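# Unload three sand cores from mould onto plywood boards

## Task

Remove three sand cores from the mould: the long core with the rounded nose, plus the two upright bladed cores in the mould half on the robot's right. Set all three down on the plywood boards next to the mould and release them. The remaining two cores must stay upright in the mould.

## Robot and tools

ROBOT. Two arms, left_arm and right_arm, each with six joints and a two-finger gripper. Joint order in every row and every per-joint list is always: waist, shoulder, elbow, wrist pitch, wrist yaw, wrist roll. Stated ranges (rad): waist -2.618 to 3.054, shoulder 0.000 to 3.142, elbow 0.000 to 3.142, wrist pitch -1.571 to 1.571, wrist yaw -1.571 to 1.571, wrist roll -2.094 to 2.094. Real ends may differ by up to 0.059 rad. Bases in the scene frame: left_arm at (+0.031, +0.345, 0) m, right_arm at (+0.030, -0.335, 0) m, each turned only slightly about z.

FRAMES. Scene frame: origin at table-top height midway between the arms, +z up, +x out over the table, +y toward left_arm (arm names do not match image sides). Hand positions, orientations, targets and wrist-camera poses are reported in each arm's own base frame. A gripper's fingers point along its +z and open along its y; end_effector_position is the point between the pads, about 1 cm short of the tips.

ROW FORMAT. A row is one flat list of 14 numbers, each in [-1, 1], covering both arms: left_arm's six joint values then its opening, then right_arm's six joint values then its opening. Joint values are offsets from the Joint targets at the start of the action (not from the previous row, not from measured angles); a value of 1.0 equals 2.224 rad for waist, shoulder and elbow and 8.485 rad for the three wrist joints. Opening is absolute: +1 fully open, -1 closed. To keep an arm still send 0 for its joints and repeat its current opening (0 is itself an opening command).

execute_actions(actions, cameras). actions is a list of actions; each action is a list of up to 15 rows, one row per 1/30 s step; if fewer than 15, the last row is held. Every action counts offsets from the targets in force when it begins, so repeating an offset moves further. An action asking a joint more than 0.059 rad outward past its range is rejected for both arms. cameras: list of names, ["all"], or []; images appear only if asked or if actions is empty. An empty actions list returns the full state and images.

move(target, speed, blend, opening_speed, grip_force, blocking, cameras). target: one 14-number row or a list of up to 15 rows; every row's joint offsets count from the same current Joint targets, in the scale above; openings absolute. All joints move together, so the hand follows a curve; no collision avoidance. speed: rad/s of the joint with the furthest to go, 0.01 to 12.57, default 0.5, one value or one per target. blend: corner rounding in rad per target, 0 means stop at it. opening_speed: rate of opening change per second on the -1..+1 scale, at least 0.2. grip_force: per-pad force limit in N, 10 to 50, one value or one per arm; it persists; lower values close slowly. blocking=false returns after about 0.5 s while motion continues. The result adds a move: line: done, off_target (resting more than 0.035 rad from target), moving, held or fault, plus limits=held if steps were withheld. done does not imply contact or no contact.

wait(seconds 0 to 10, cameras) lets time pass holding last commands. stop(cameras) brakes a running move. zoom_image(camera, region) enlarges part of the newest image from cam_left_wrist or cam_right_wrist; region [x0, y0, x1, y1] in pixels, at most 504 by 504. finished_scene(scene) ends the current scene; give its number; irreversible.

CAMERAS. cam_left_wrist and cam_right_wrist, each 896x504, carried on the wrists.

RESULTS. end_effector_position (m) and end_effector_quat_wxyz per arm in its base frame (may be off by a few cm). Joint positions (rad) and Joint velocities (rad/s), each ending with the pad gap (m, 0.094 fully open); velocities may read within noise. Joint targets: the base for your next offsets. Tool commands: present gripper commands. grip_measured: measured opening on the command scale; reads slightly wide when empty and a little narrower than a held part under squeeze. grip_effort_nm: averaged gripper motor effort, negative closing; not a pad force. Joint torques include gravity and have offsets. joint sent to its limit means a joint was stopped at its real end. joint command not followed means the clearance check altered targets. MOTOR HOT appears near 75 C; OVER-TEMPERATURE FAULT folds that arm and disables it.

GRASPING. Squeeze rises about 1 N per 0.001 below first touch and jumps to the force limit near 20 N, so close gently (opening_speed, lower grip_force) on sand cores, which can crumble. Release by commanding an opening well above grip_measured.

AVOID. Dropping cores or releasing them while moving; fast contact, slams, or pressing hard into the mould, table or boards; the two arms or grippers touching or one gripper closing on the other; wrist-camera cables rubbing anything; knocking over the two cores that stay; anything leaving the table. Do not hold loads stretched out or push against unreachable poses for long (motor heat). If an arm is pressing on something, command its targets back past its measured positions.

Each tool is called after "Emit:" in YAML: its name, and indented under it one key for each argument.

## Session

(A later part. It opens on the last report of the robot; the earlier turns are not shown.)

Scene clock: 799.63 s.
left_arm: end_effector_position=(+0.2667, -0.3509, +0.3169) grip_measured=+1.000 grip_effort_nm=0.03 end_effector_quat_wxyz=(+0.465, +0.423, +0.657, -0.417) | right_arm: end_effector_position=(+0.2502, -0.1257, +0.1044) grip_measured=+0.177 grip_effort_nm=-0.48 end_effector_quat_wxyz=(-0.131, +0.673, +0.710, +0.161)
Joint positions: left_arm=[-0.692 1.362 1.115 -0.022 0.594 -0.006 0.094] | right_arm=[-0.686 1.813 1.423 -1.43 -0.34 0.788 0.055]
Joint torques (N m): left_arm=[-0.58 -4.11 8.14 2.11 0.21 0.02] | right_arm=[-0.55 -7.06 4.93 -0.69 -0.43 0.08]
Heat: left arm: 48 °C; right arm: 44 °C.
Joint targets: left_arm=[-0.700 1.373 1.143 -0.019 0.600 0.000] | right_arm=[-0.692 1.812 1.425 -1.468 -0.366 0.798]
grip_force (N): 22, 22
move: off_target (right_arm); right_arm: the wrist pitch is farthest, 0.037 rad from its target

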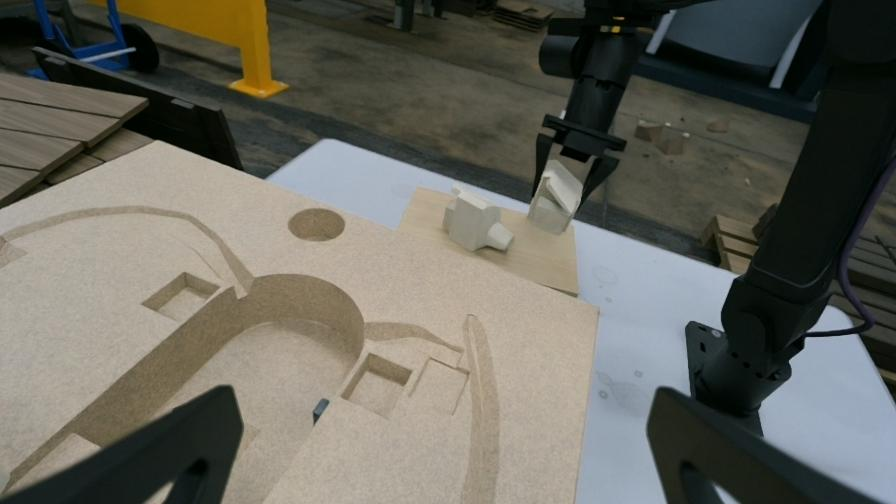

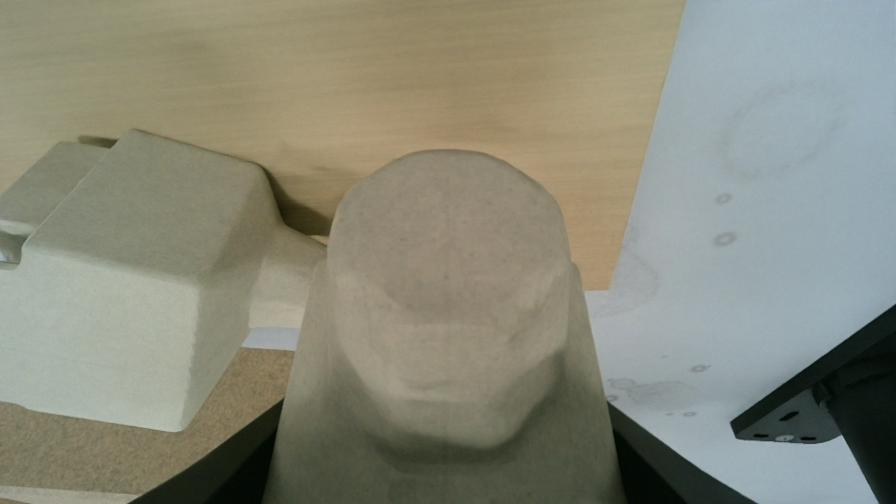

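Emit:
move:
  target: [0,0,0,0,0,0,1, -0.0045,0.0214,-0.0743,0.0210,-0.0030,0.0002,0.0]
  speed: 0.15
  cameras: ["all"]

Emit:
zoom_image:
  camera: "cam_left_wrist"
  region: [400, 140, 640, 320]

Scene clock: 811.03 s.
left_arm: end_effector_position=(+0.2667, -0.3509, +0.3169) grip_measured=+1.000 grip_effort_nm=0.03 end_effector_quat_wxyz=(+0.465, +0.423, +0.657, -0.417) | right_arm: end_effector_position=(+0.2408, -0.1158, +0.0565) grip_measured=+0.177 grip_effort_nm=-0.48 end_effector_quat_wxyz=(-0.157, +0.678, +0.698, +0.172)
Joint positions: left_arm=[-0.692 1.362 1.115 -0.022 0.594 -0.006 0.094] | right_arm=[-0.695 1.856 1.261 -1.28 -0.365 0.79 0.055]
Joint torques (N m): left_arm=[-0.61 -4.07 8.09 2.13 0.22 0.02] | right_arm=[-0.66 -6.74 4.36 -0.47 -0.43 0.07]
Heat: left arm: 48 °C; right arm: 42 °C.
Joint targets: left_arm=[-0.700 1.373 1.143 -0.019 0.600 0.000] | right_arm=[-0.702 1.860 1.260 -1.289 -0.392 0.799]
grip_force (N): 22, 22
move: done

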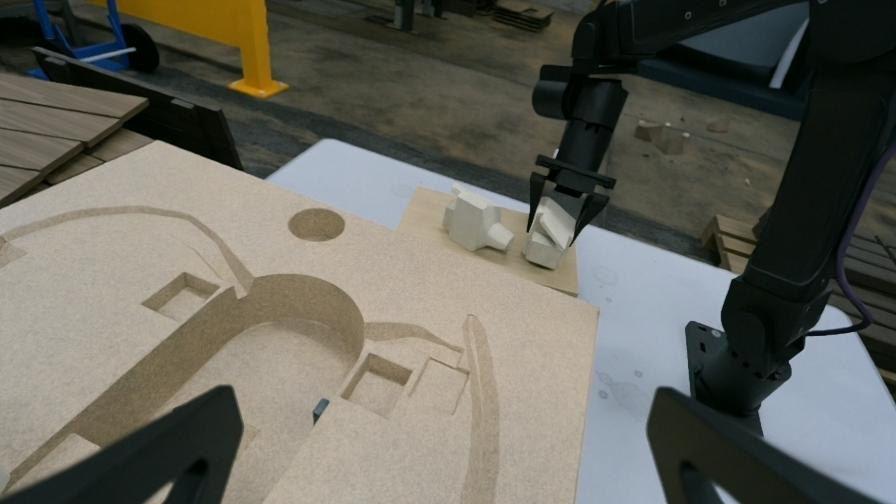

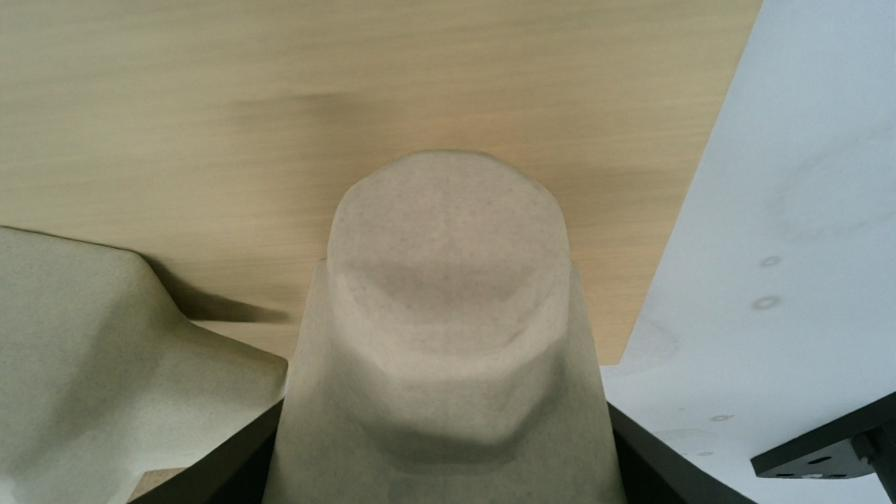

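Scaled by 2.100.

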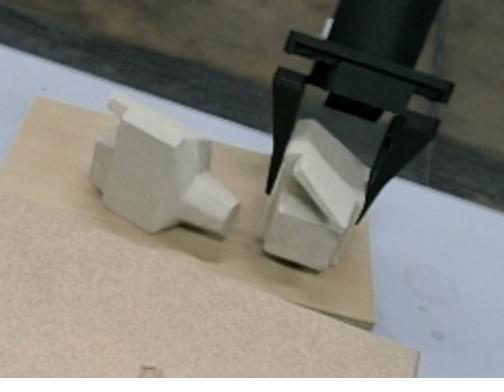

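Emit:
move:
  target: [0,0,0,0,0,0,1, 0,0.0090,-0.0149,0.0063,0,0,0.0]
  speed: 0.05
  cameras: ["cam_left_wrist"]

Emit:
zoom_image:
  camera: "cam_left_wrist"
  region: [480, 180, 640, 300]

Scene clock: 818.47 s.
left_arm: end_effector_position=(+0.2667, -0.3509, +0.3169) grip_measured=+1.000 grip_effort_nm=0.03 end_effector_quat_wxyz=(+0.465, +0.423, +0.657, -0.417) | right_arm: end_effector_position=(+0.2412, -0.1148, +0.0477) grip_measured=+0.177 grip_effort_nm=-0.48 end_effector_quat_wxyz=(-0.158, +0.679, +0.695, +0.176)
Joint positions: left_arm=[-0.692 1.362 1.115 -0.022 0.594 -0.006 0.094] | right_arm=[-0.697 1.868 1.236 -1.244 -0.374 0.792 0.055]
Joint torques (N m): left_arm=[-0.58 -4.05 8.08 2.11 0.19 0] | right_arm=[-0.47 -6.12 3.69 -0.31 -0.34 0.04]
Heat: left arm: 48 °C; right arm: 42 °C.
Joint targets: left_arm=[-0.700 1.373 1.143 -0.019 0.600 0.000] | right_arm=[-0.702 1.880 1.227 -1.236 -0.392 0.799]
grip_force (N): 22, 22
move: done
Images, in order (width x height): cam_left_wrist 896x504.

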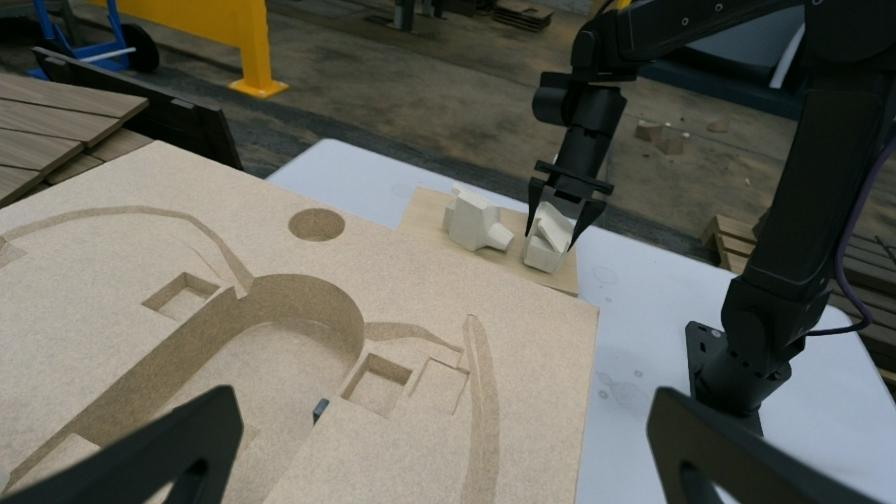

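Scaled by 3.150.

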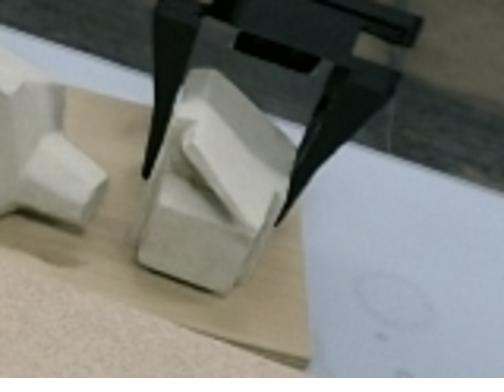

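Emit:
move:
  target: [0,0,0,0,0,0,1, 0,0.0030,-0.0049,0.0021,0,0,0.0]
  speed: 0.05
  cameras: ["cam_left_wrist"]

Emit:
zoom_image:
  camera: "cam_left_wrist"
  region: [480, 180, 640, 300]

Scene clock: 822.13 s.
left_arm: end_effector_position=(+0.2667, -0.3509, +0.3169) grip_measured=+1.000 grip_effort_nm=0.03 end_effector_quat_wxyz=(+0.465, +0.423, +0.657, -0.417) | right_arm: end_effector_position=(+0.2411, -0.1149, +0.0472) grip_measured=+0.177 grip_effort_nm=-0.48 end_effector_quat_wxyz=(-0.158, +0.680, +0.693, +0.178)
Joint positions: left_arm=[-0.692 1.362 1.115 -0.022 0.594 -0.006 0.094] | right_arm=[-0.7 1.868 1.233 -1.241 -0.377 0.793 0.055]
Joint torques (N m): left_arm=[-0.49 -4.12 8.18 2.1 0.19 0.02] | right_arm=[-0.23 -5.59 3.07 -0.17 -0.32 0.03]
Heat: left arm: 48 °C; right arm: 41 °C.
Joint targets: left_arm=[-0.700 1.373 1.143 -0.019 0.600 0.000] | right_arm=[-0.702 1.887 1.216 -1.218 -0.392 0.799]
grip_force (N): 22, 22
move: done
Images, in order (width x height): cam_left_wrist 896x504.

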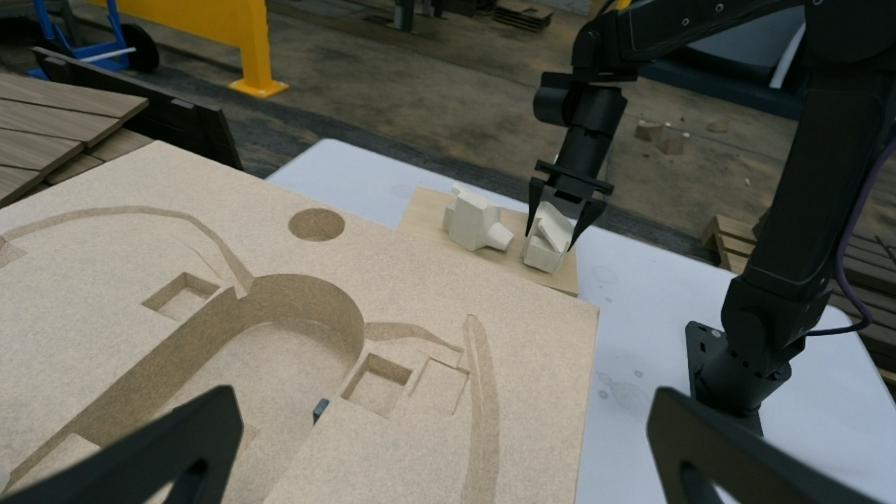

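Scaled by 3.150.

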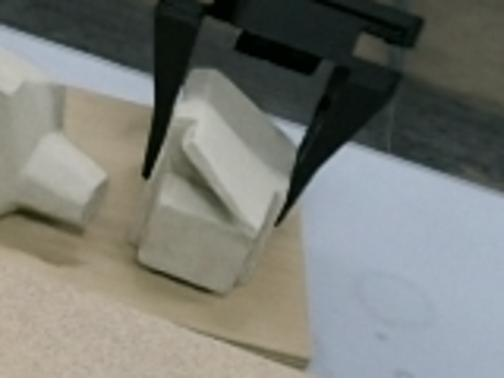

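Emit:
move:
  target: [0,0,0,0,0,0,1, 0,0,0,0,0,0,0.45]
  speed: 0.05
  opening_speed: 0.2
  cameras: ["all"]

Emit:
zoom_image:
  camera: "cam_left_wrist"
  region: [480, 180, 640, 300]

Scene clock: 827.90 s.
left_arm: end_effector_position=(+0.2667, -0.3509, +0.3169) grip_measured=+1.000 grip_effort_nm=0.03 end_effector_quat_wxyz=(+0.465, +0.423, +0.657, -0.417) | right_arm: end_effector_position=(+0.2407, -0.1133, +0.0437) grip_measured=+0.447 grip_effort_nm=0.18 end_effector_quat_wxyz=(-0.161, +0.680, +0.692, +0.180)
Joint positions: left_arm=[-0.692 1.362 1.115 -0.022 0.594 -0.006 0.094] | right_arm=[-0.7 1.875 1.223 -1.231 -0.383 0.793 0.068]
Joint torques (N m): left_arm=[-0.54 -4.08 8.17 2.13 0.21 0.01] | right_arm=[-0.23 -6.11 3.75 -0.27 -0.27 0.03]
Heat: left arm: 48 °C; right arm: 41 °C.
Joint targets: left_arm=[-0.700 1.373 1.143 -0.019 0.600 0.000] | right_arm=[-0.702 1.887 1.216 -1.218 -0.392 0.799]
grip_force (N): 22, 22
move: done

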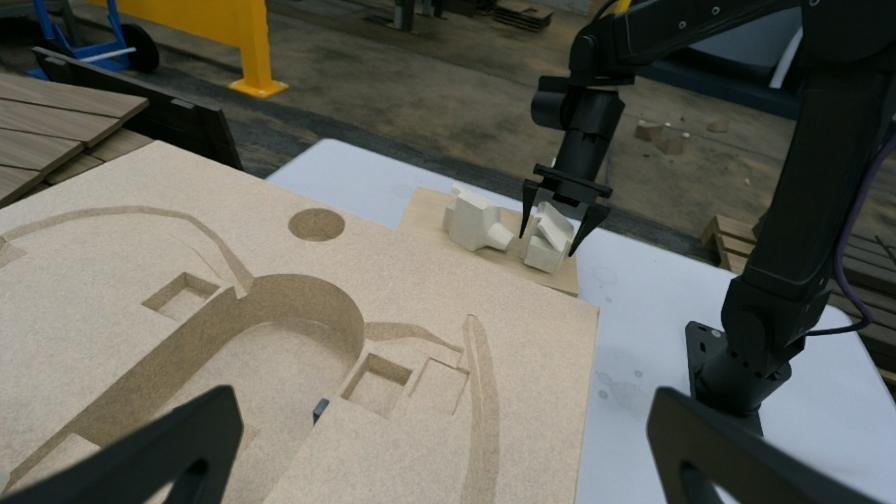

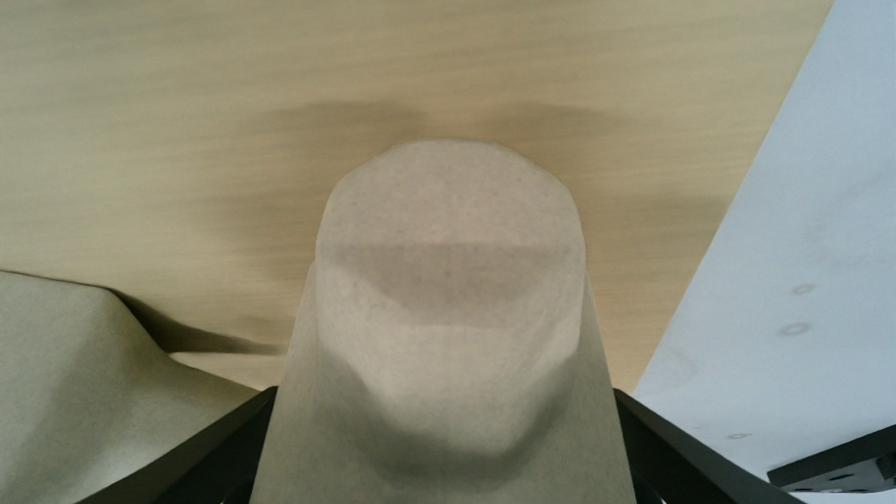

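Scaled by 3.150.

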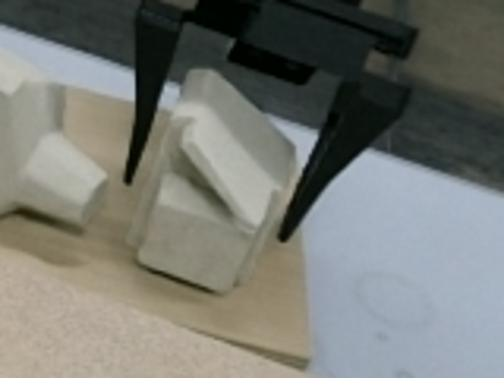

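Emit:
move:
  target: [0,0,0,0,0,0,1, 0,-0.0337,0.0940,-0.0338,0,0,0.45]
  speed: 0.15
  cameras: ["all"]

Scene clock: 834.33 s.
left_arm: end_effector_position=(+0.2667, -0.3509, +0.3169) grip_measured=+1.000 grip_effort_nm=0.03 end_effector_quat_wxyz=(+0.465, +0.423, +0.657, -0.417) | right_arm: end_effector_position=(+0.2390, -0.1119, +0.0997) grip_measured=+0.447 grip_effort_nm=0.18 end_effector_quat_wxyz=(-0.183, +0.681, +0.686, +0.179)
Joint positions: left_arm=[-0.692 1.362 1.115 -0.022 0.594 -0.006 0.094] | right_arm=[-0.7 1.843 1.401 -1.485 -0.383 0.793 0.068]
Joint torques (N m): left_arm=[-0.55 -4.12 8.1 2.11 0.18 0.01] | right_arm=[-0.23 -9.59 6.5 -0.63 -0.27 0.03]
Heat: left arm: 48 °C; right arm: 41 °C.
Joint targets: left_arm=[-0.700 1.373 1.143 -0.019 0.600 0.000] | right_arm=[-0.702 1.812 1.425 -1.505 -0.392 0.799]
grip_force (N): 22, 22
move: done

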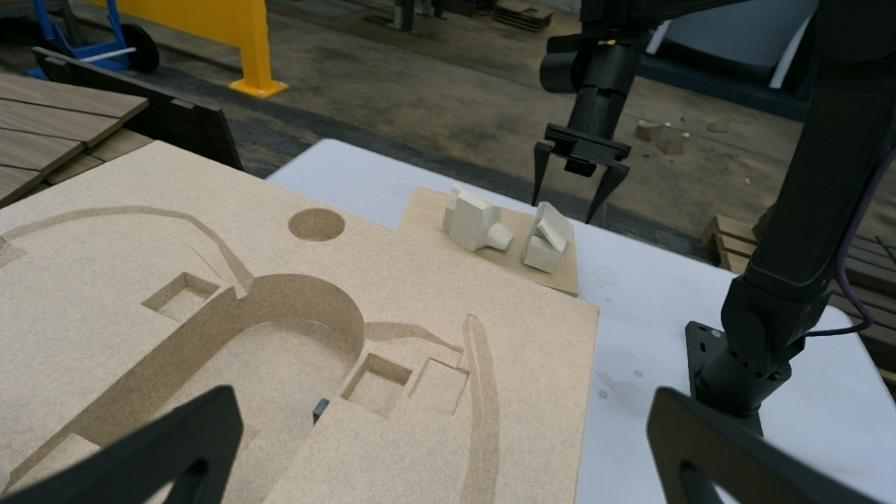

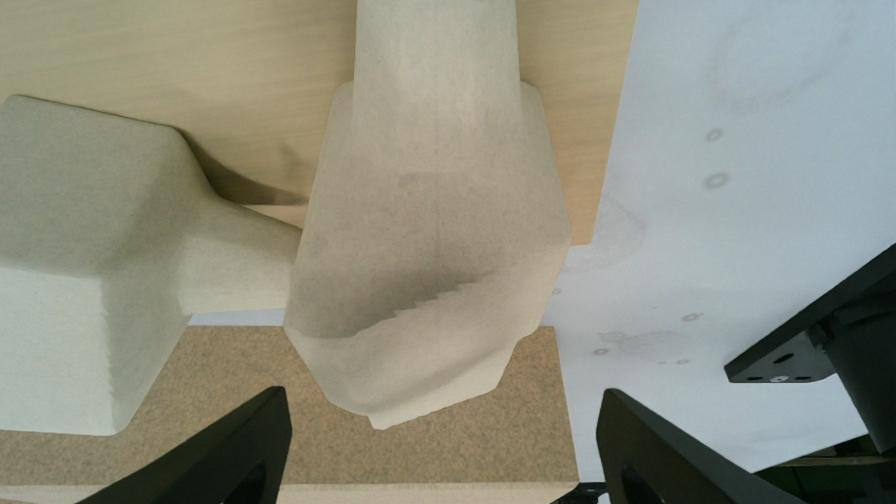

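Emit:
move:
  target:
    - [0.0764,-0.2262,-0.3210,0.0272,-0.0707,0,1, 0,-0.2077,-0.0112,0.0242,0,-0.0354,0.45]
    - [0.0764,-0.2262,-0.3210,0.0272,-0.0707,0,1, 0.1583,-0.2379,-0.5333,0.3003,-0.1188,-0.0942,1.0]
  speed: 0.6
  blend: 0.05
  cameras: ["all"]

Scene clock: 866.27 s.
left_arm: end_effector_position=(+0.2933, -0.1753, +0.2032) grip_measured=+1.000 grip_effort_nm=0.03 end_effector_quat_wxyz=(+0.582, +0.212, +0.767, -0.166) | right_arm: end_effector_position=(+0.2729, +0.0888, +0.1866) grip_measured=+0.997 grip_effort_nm=0.18 end_effector_quat_wxyz=(+0.604, -0.337, +0.624, +0.364)
Joint positions: left_arm=[-0.537 0.889 0.435 0.184 0.009 -0.006 0.094] | right_arm=[-0.357 1.3 0.247 1.023 -1.395 0.017 0.094]
Joint torques (N m): left_arm=[0.57 -2.73 5.33 2.49 -0.08 0] | right_arm=[0.59 -4.04 3.99 1.24 -0.08 -0.24]
Heat: left arm: 49 °C; right arm: 41 °C.
Joint targets: left_arm=[-0.530 0.870 0.429 0.211 0.000 0.000] | right_arm=[-0.350 1.283 0.239 1.043 -1.400 0.000]
grip_force (N): 22, 22
move: done

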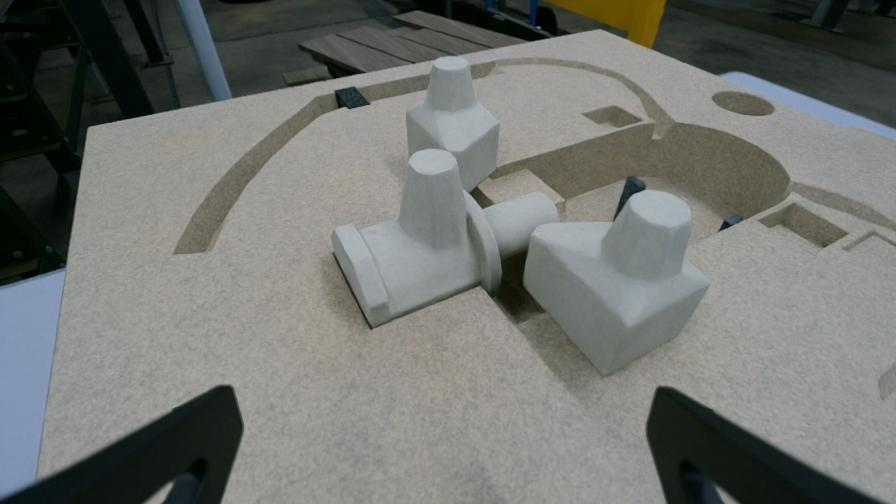

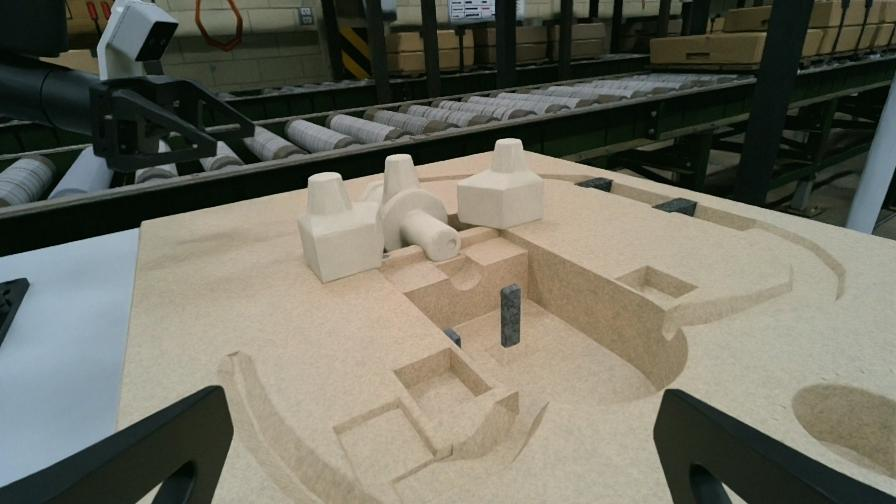

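Emit:
zoom_image:
  camera: "cam_right_wrist"
  region: [280, 130, 560, 300]

Emit:
zoom_image:
  camera: "cam_left_wrist"
  region: [310, 120, 590, 340]

Scaled by 1.800.

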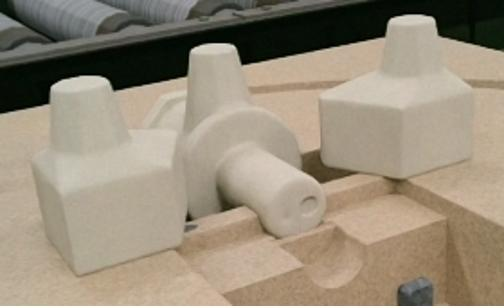

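Scaled by 1.800.

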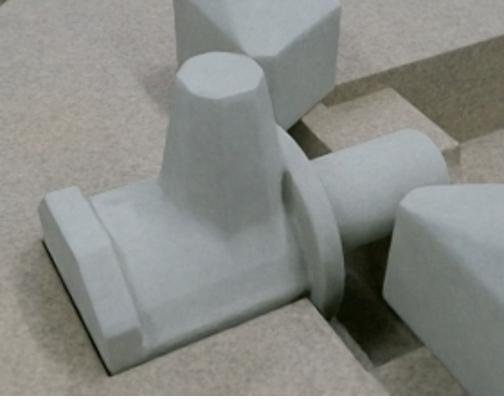

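Emit:
move:
  target: [-0.0970,0.4258,0.5943,-0.1340,-0.0522,-0.0708,1, 0,0,0,0,0,0,1]
  speed: 0.5
  cameras: ["all"]

Scene clock: 922.80 s.
left_arm: end_effector_position=(+0.3874, -0.2517, +0.2188) grip_measured=+1.000 grip_effort_nm=0.03 end_effector_quat_wxyz=(+0.340, +0.010, +0.940, -0.012) | right_arm: end_effector_position=(+0.2729, +0.0888, +0.1866) grip_measured=+0.997 grip_effort_nm=0.18 end_effector_quat_wxyz=(+0.604, -0.337, +0.624, +0.364)
Joint positions: left_arm=[-0.738 1.8 1.722 -0.922 -0.42 -0.591 0.094] | right_arm=[-0.357 1.3 0.247 1.023 -1.395 0.017 0.094]
Joint torques (N m): left_arm=[-0.51 -6.84 7.62 1.42 -0.46 -0.2] | right_arm=[0.61 -4.01 3.97 1.25 -0.09 -0.24]
Heat: left arm: 53 °C; right arm: 42 °C.
Joint targets: left_arm=[-0.746 1.817 1.751 -0.925 -0.443 -0.601] | right_arm=[-0.350 1.283 0.239 1.043 -1.400 0.000]
grip_force (N): 22, 22
move: done

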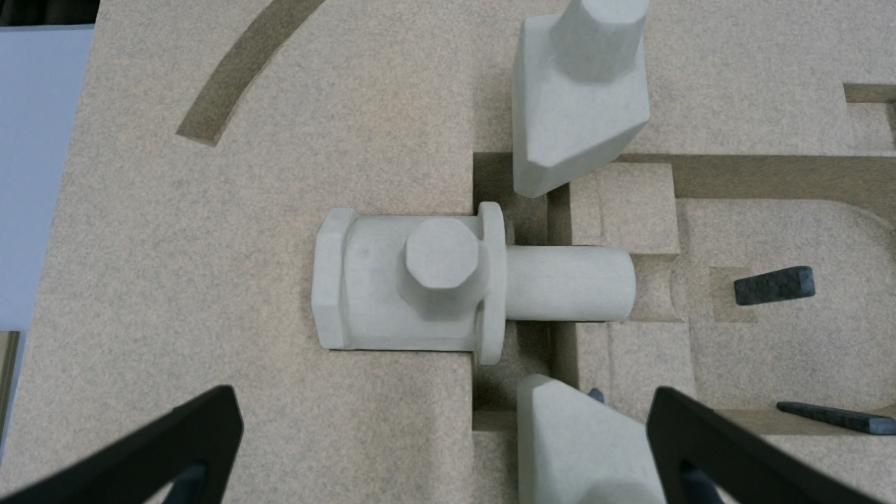

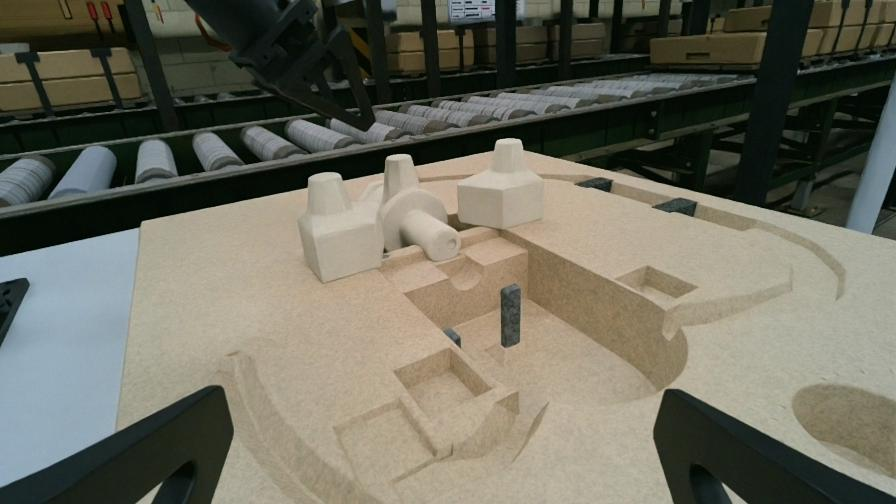

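Emit:
move:
  target:
    - [0,0,0,0,0,0,0.35, 0,0,0,0,0,0,1]
    - [0.0319,0.0612,-0.0166,0.0224,0.0029,0.0072,0.35, 0,0,0,0,0,0,1]
  speed: 0.15
  opening_speed: 0.6
  cameras: ["all"]

Emit:
zoom_image:
  camera: "cam_right_wrist"
  region: [280, 90, 560, 300]

Scene clock: 945.10 s.
left_arm: end_effector_position=(+0.4347, -0.2583, +0.1790) grip_measured=+0.352 grip_effort_nm=-0.08 end_effector_quat_wxyz=(+0.352, +0.004, +0.936, -0.008) | right_arm: end_effector_position=(+0.2729, +0.0888, +0.1866) grip_measured=+0.997 grip_effort_nm=0.18 end_effector_quat_wxyz=(+0.604, -0.337, +0.624, +0.364)
Joint positions: left_arm=[-0.682 1.935 1.722 -0.752 -0.413 -0.543 0.064] | right_arm=[-0.357 1.3 0.247 1.023 -1.395 0.017 0.094]
Joint torques (N m): left_arm=[0.57 -7.97 4.68 1.65 -0.24 -0.02] | right_arm=[0.58 -4.03 3.96 1.24 -0.08 -0.23]
Heat: left arm: 47 °C; right arm: 42 °C.
Joint targets: left_arm=[-0.675 1.953 1.714 -0.735 -0.418 -0.539] | right_arm=[-0.350 1.283 0.239 1.043 -1.400 0.000]
grip_force (N): 22, 22
move: done

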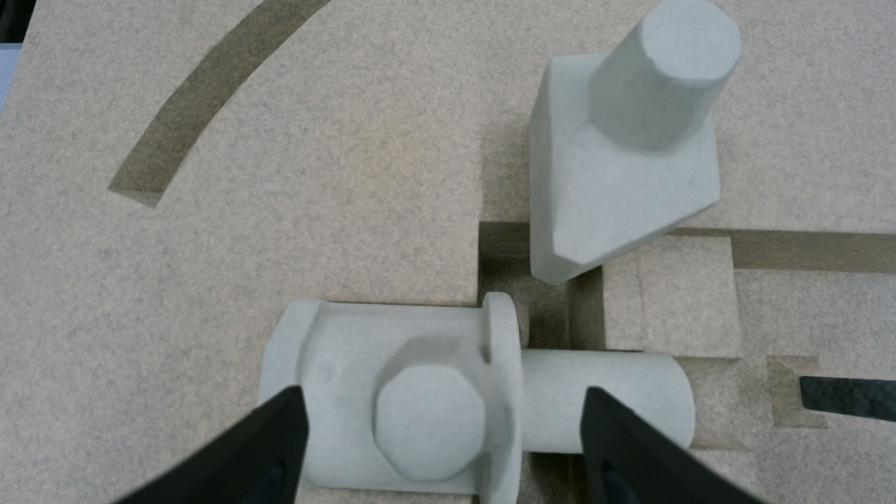

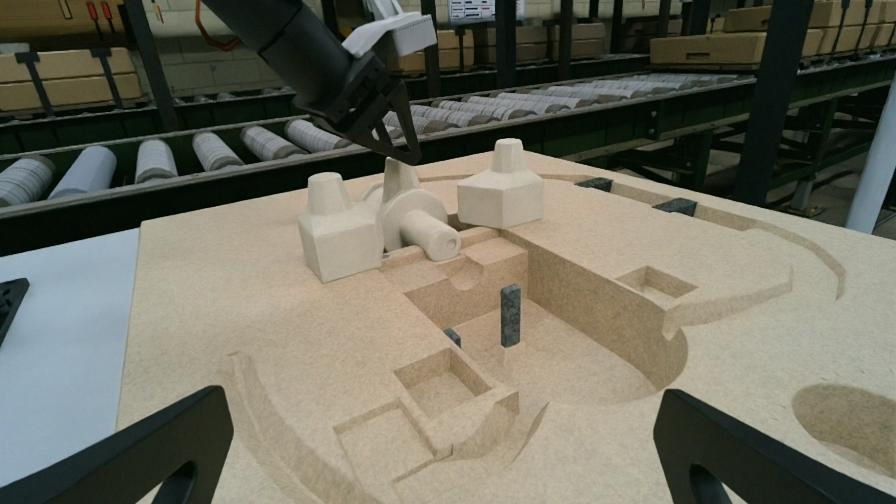

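Scaled by 1.800.

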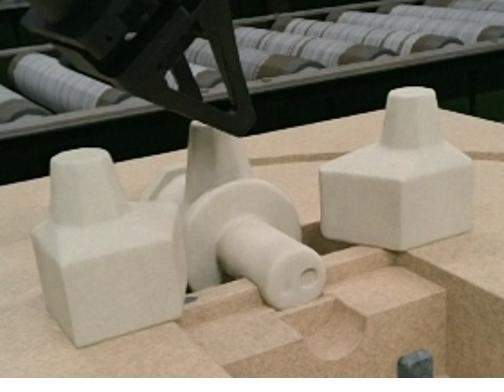

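Emit:
move:
  target: [0.0045, -0.0036, -0.0243, 0.0018, 0.0015, 0, 0.35, 0,0,0,0,0,0,1]
  speed: 0.08
  cameras: ["all"]

Emit:
zoom_image:
  camera: "cam_right_wrist"
  region: [320, 90, 500, 230]

Scene clock: 954.60 s.
left_arm: end_effector_position=(+0.4298, -0.2517, +0.1590) grip_measured=+0.352 grip_effort_nm=-0.08 end_effector_quat_wxyz=(+0.334, +0.006, +0.943, +0.000) | right_arm: end_effector_position=(+0.2729, +0.0888, +0.1866) grip_measured=+0.997 grip_effort_nm=0.18 end_effector_quat_wxyz=(+0.604, -0.337, +0.624, +0.364)
Joint positions: left_arm=[-0.673 1.935 1.667 -0.737 -0.4 -0.543 0.064] | right_arm=[-0.357 1.3 0.247 1.023 -1.395 0.017 0.094]
Joint torques (N m): left_arm=[0.73 -8.49 4.81 1.62 -0.23 0] | right_arm=[0.58 -4.03 3.97 1.25 -0.09 -0.24]
Heat: left arm: 45 °C; right arm: 42 °C.
Joint targets: left_arm=[-0.665 1.945 1.660 -0.720 -0.405 -0.540] | right_arm=[-0.350 1.283 0.239 1.043 -1.400 0.000]
grip_force (N): 22, 22
move: done

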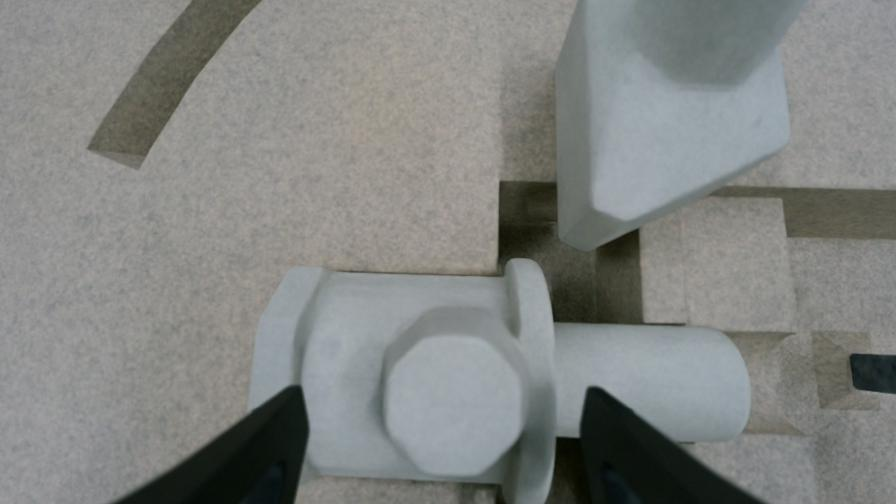

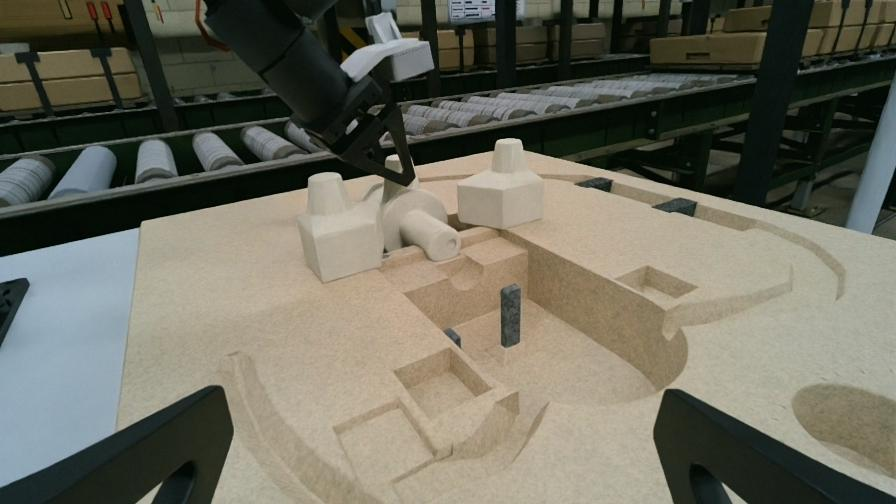

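Scaled by 2.800.

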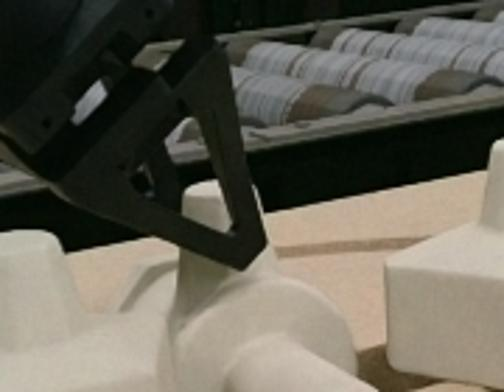

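Emit:
move:
  target: [0, 0, 0, 0, 0, 0, -0.7, 0,0,0,0,0,0,1]
  speed: 0.08
  grip_force: [35, 22]
  opening_speed: 0.3
  cameras: ["all"]

Emit:
zoom_image:
  camera: "cam_right_wrist"
  region: [320, 90, 500, 230]

Scene clock: 963.03 s.
left_arm: end_effector_position=(+0.4307, -0.2527, +0.1595) grip_measured=-0.322 grip_effort_nm=-0.72 end_effector_quat_wxyz=(+0.335, +0.005, +0.942, -0.003) | right_arm: end_effector_position=(+0.2729, +0.0888, +0.1866) grip_measured=+0.997 grip_effort_nm=0.18 end_effector_quat_wxyz=(+0.604, -0.337, +0.624, +0.364)
Joint positions: left_arm=[-0.672 1.935 1.667 -0.73 -0.395 -0.543 0.032] | right_arm=[-0.357 1.3 0.247 1.023 -1.395 0.017 0.094]
Joint torques (N m): left_arm=[0.58 -8.42 4.66 1.58 -0.33 -0.04] | right_arm=[0.61 -4.03 3.99 1.24 -0.09 -0.24]
Heat: left arm: 45 °C; right arm: 42 °C.
Joint targets: left_arm=[-0.665 1.945 1.660 -0.720 -0.406 -0.540] | right_arm=[-0.350 1.283 0.239 1.043 -1.400 0.000]
grip_force (N): 35, 22
move: done

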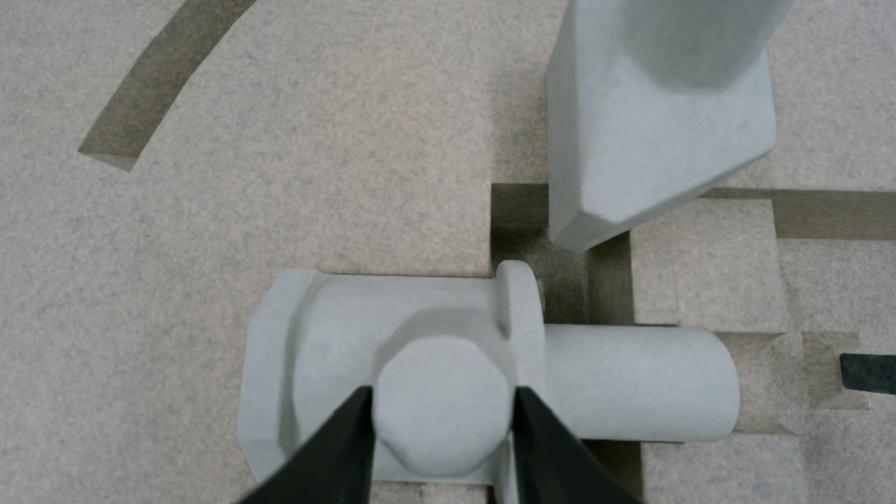

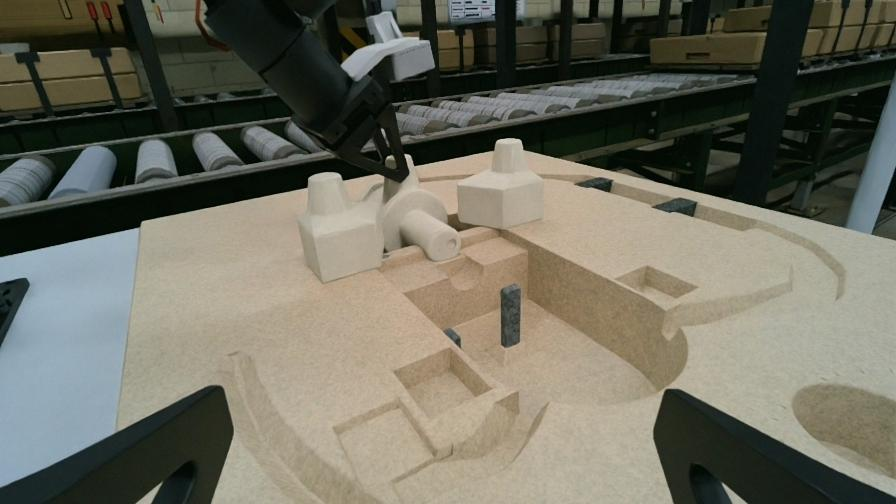

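Scaled by 2.800.

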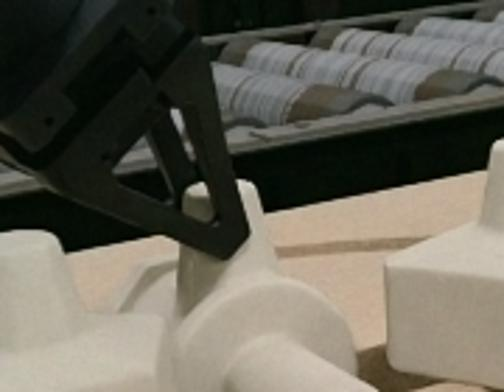

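Emit:
move:
  target:
    - [0, 0, 0.0877, -0.0141, 0, 0, -0.7, 0,0,0,0,0,0,1]
    - [0, 0.0112, 0.1709, -0.0330, 0, 0, -0.7, 0,0,0,0,0,0,1]
  speed: 0.12
  blend: 0.03
  cameras: ["all"]

Emit:
zoom_image:
  camera: "cam_right_wrist"
  region: [300, 60, 560, 260]

Scene clock: 974.53 s.
left_arm: end_effector_position=(+0.4204, -0.2507, +0.2121) grip_measured=-0.323 grip_effort_nm=-0.72 end_effector_quat_wxyz=(+0.300, +0.015, +0.954, +0.002) | right_arm: end_effector_position=(+0.2729, +0.0888, +0.1866) grip_measured=+0.997 grip_effort_nm=0.18 end_effector_quat_wxyz=(+0.604, -0.337, +0.624, +0.364)
Joint positions: left_arm=[-0.67 1.98 1.983 -1.07 -0.359 -0.544 0.032] | right_arm=[-0.357 1.3 0.247 1.023 -1.395 0.017 0.094]
Joint torques (N m): left_arm=[0.38 -9.96 10 2.1 -0.75 -0.01] | right_arm=[0.59 -4.01 4 1.25 -0.09 -0.24]
Heat: left arm: 44 °C; right arm: 42 °C.
Joint targets: left_arm=[-0.665 1.970 2.040 -1.000 -0.405 -0.540] | right_arm=[-0.350 1.283 0.239 1.043 -1.400 0.000]
grip_force (N): 35, 22
move: off_target (left_arm); left_arm: the wrist pitch is farthest, 0.070 rad from its target

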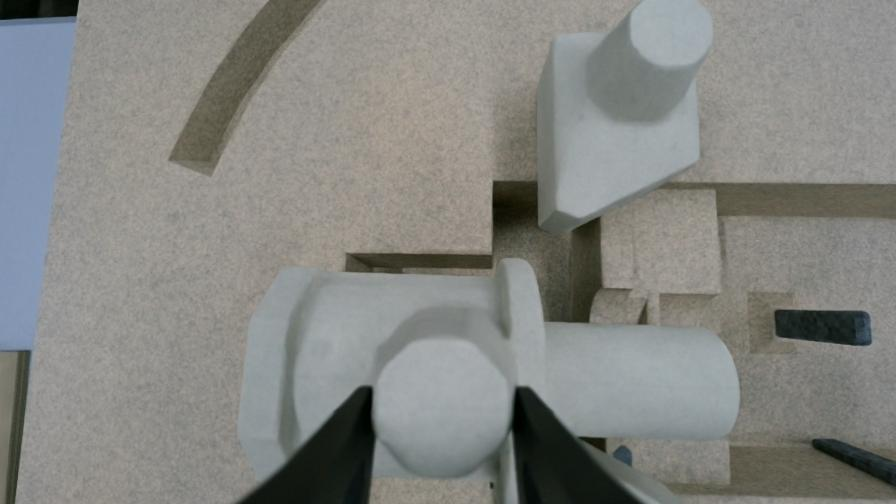

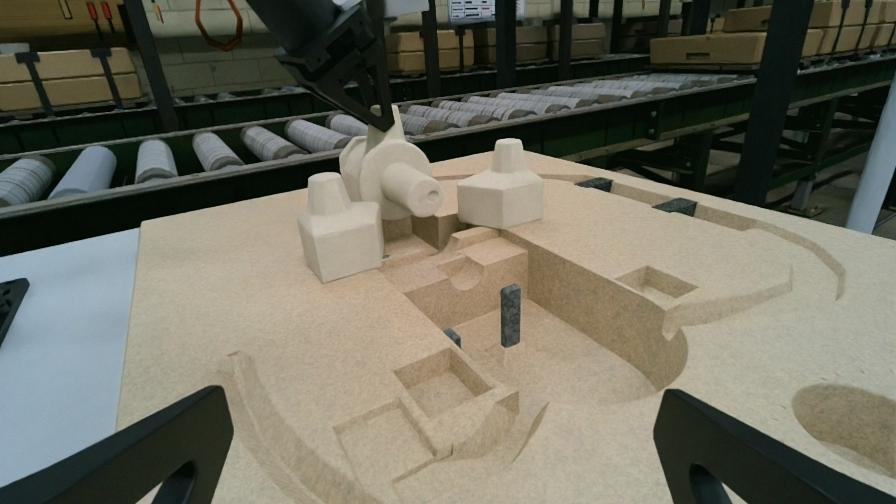

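Scaled by 1.938.

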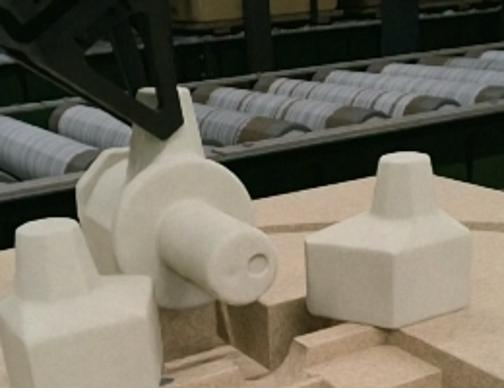

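Emit:
move:
  target:
    - [0.1641, -0.0540, -0.009, 0, -0.0112, -0.0424, -0.7, 0,0,0,0,0,0,1]
    - [0.3139, -0.1462, -0.2743, -0.0283, -0.0328, -0.1140, -0.7, 0,0,0,0,0,0,1]
  speed: 0.35
  blend: 0.08
  cameras: ["all"]

Scene clock: 1016.47 s.
left_arm: end_effector_position=(+0.3134, +0.1097, +0.1461) grip_measured=-0.323 grip_effort_nm=-0.72 end_effector_quat_wxyz=(-0.205, +0.666, -0.689, -0.201) | right_arm: end_effector_position=(+0.2729, +0.0888, +0.1866) grip_measured=+0.997 grip_effort_nm=0.18 end_effector_quat_wxyz=(+0.604, -0.337, +0.624, +0.364)
Joint positions: left_arm=[0.03 1.71 1.418 -1.241 -0.582 -1.495 0.032] | right_arm=[-0.357 1.3 0.247 1.023 -1.395 0.017 0.094]
Joint torques (N m): left_arm=[0.27 -11.64 5.63 0.51 -1.52 -0.18] | right_arm=[0.57 -4.04 3.97 1.24 -0.08 -0.24]
Heat: left arm: 46 °C; right arm: 42 °C.
Joint targets: left_arm=[0.034 1.645 1.430 -1.240 -0.684 -1.507] | right_arm=[-0.350 1.283 0.239 1.043 -1.400 0.000]
grip_force (N): 35, 22
move: off_target (left_arm); left_arm: the wrist yaw is farthest, 0.101 rad from its target

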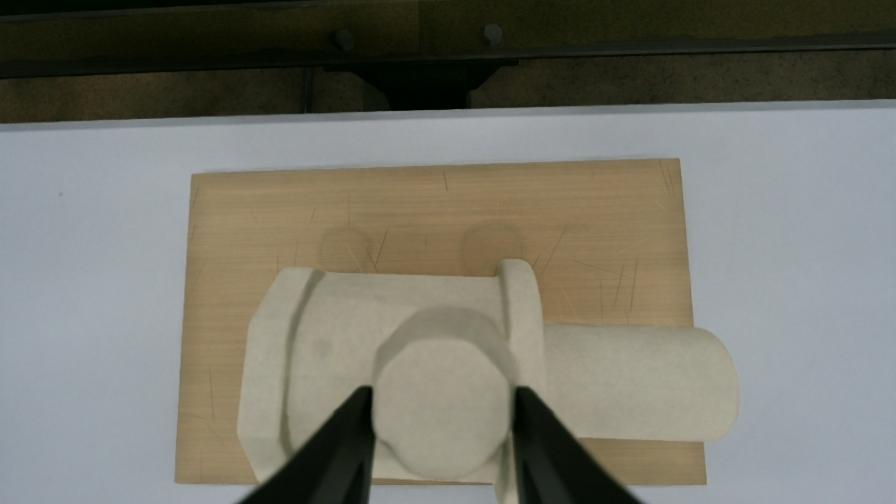

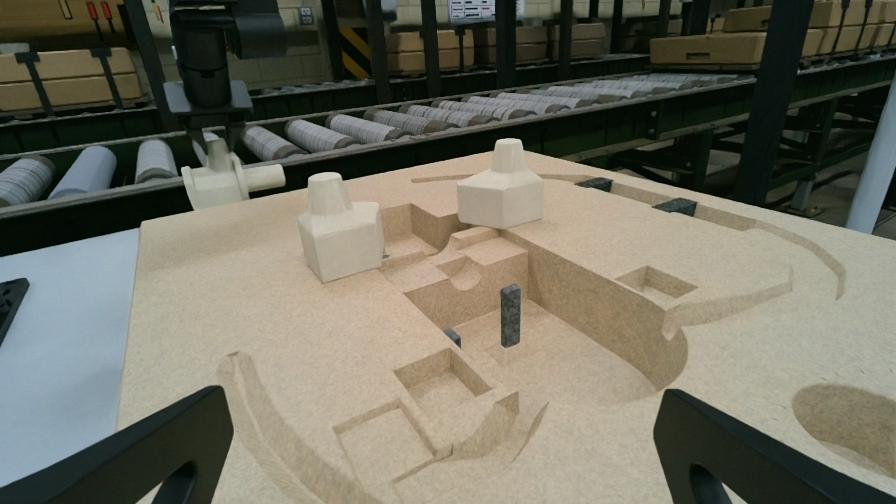

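Emit:
move:
  target: [0.0090, -0.0292, -0.0850, 0.0156, -0.0115, 0.0011, -0.7, 0,0,0,0,0,0,1]
  speed: 0.2
  cameras: ["all"]

Emit:
zoom_image:
  camera: "cam_right_wrist"
  region: [120, 60, 340, 240]

Scene clock: 1035.67 s.
left_arm: end_effector_position=(+0.2912, +0.1258, +0.1269) grip_measured=-0.323 grip_effort_nm=-0.72 end_effector_quat_wxyz=(-0.232, +0.664, -0.673, -0.230) | right_arm: end_effector_position=(+0.2729, +0.0888, +0.1866) grip_measured=+0.997 grip_effort_nm=0.18 end_effector_quat_wxyz=(+0.604, -0.337, +0.624, +0.364)
Joint positions: left_arm=[0.046 1.642 1.231 -1.115 -0.664 -1.496 0.032] | right_arm=[-0.357 1.3 0.247 1.023 -1.395 0.017 0.094]
Joint torques (N m): left_arm=[0.59 -10.74 5.31 0.61 -1.72 -0.09] | right_arm=[0.59 -4.04 3.99 1.24 -0.08 -0.23]
Heat: left arm: 42 °C; right arm: 42 °C.
Joint targets: left_arm=[0.054 1.580 1.241 -1.108 -0.781 -1.498] | right_arm=[-0.350 1.283 0.239 1.043 -1.400 0.000]
grip_force (N): 35, 22
move: off_target (left_arm); left_arm: the wrist yaw is farthest, 0.118 rad from its target

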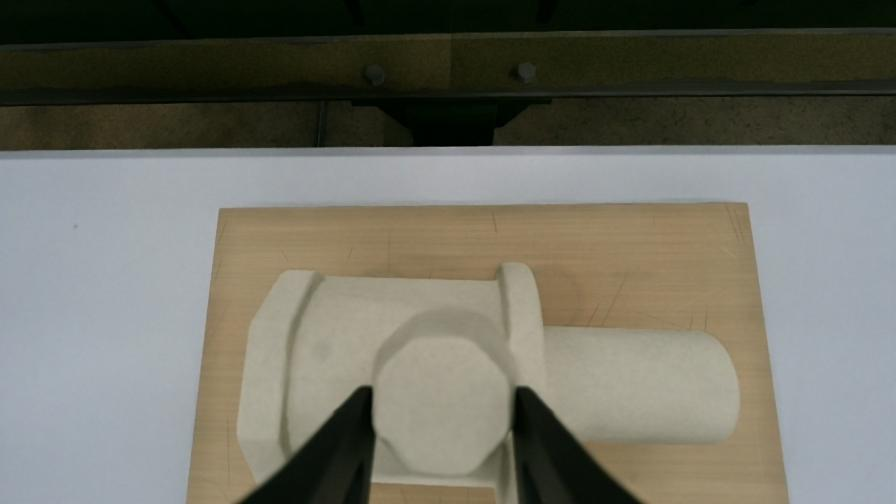

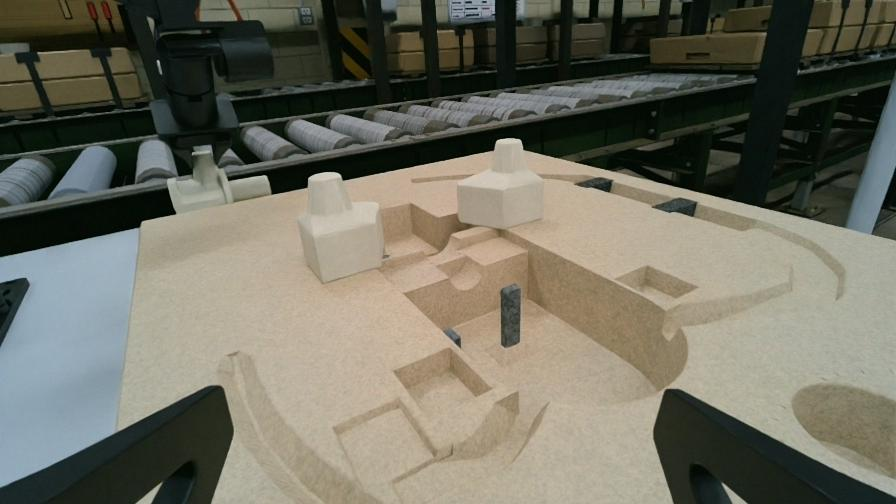

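Scaled by 2.291.

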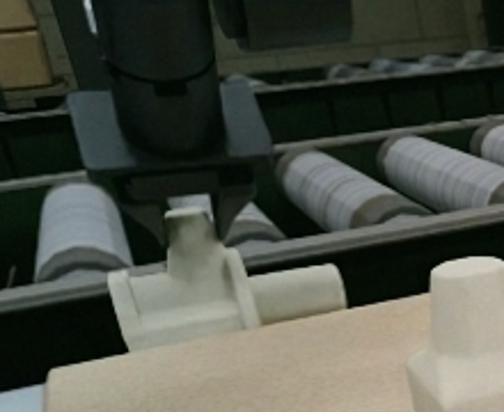

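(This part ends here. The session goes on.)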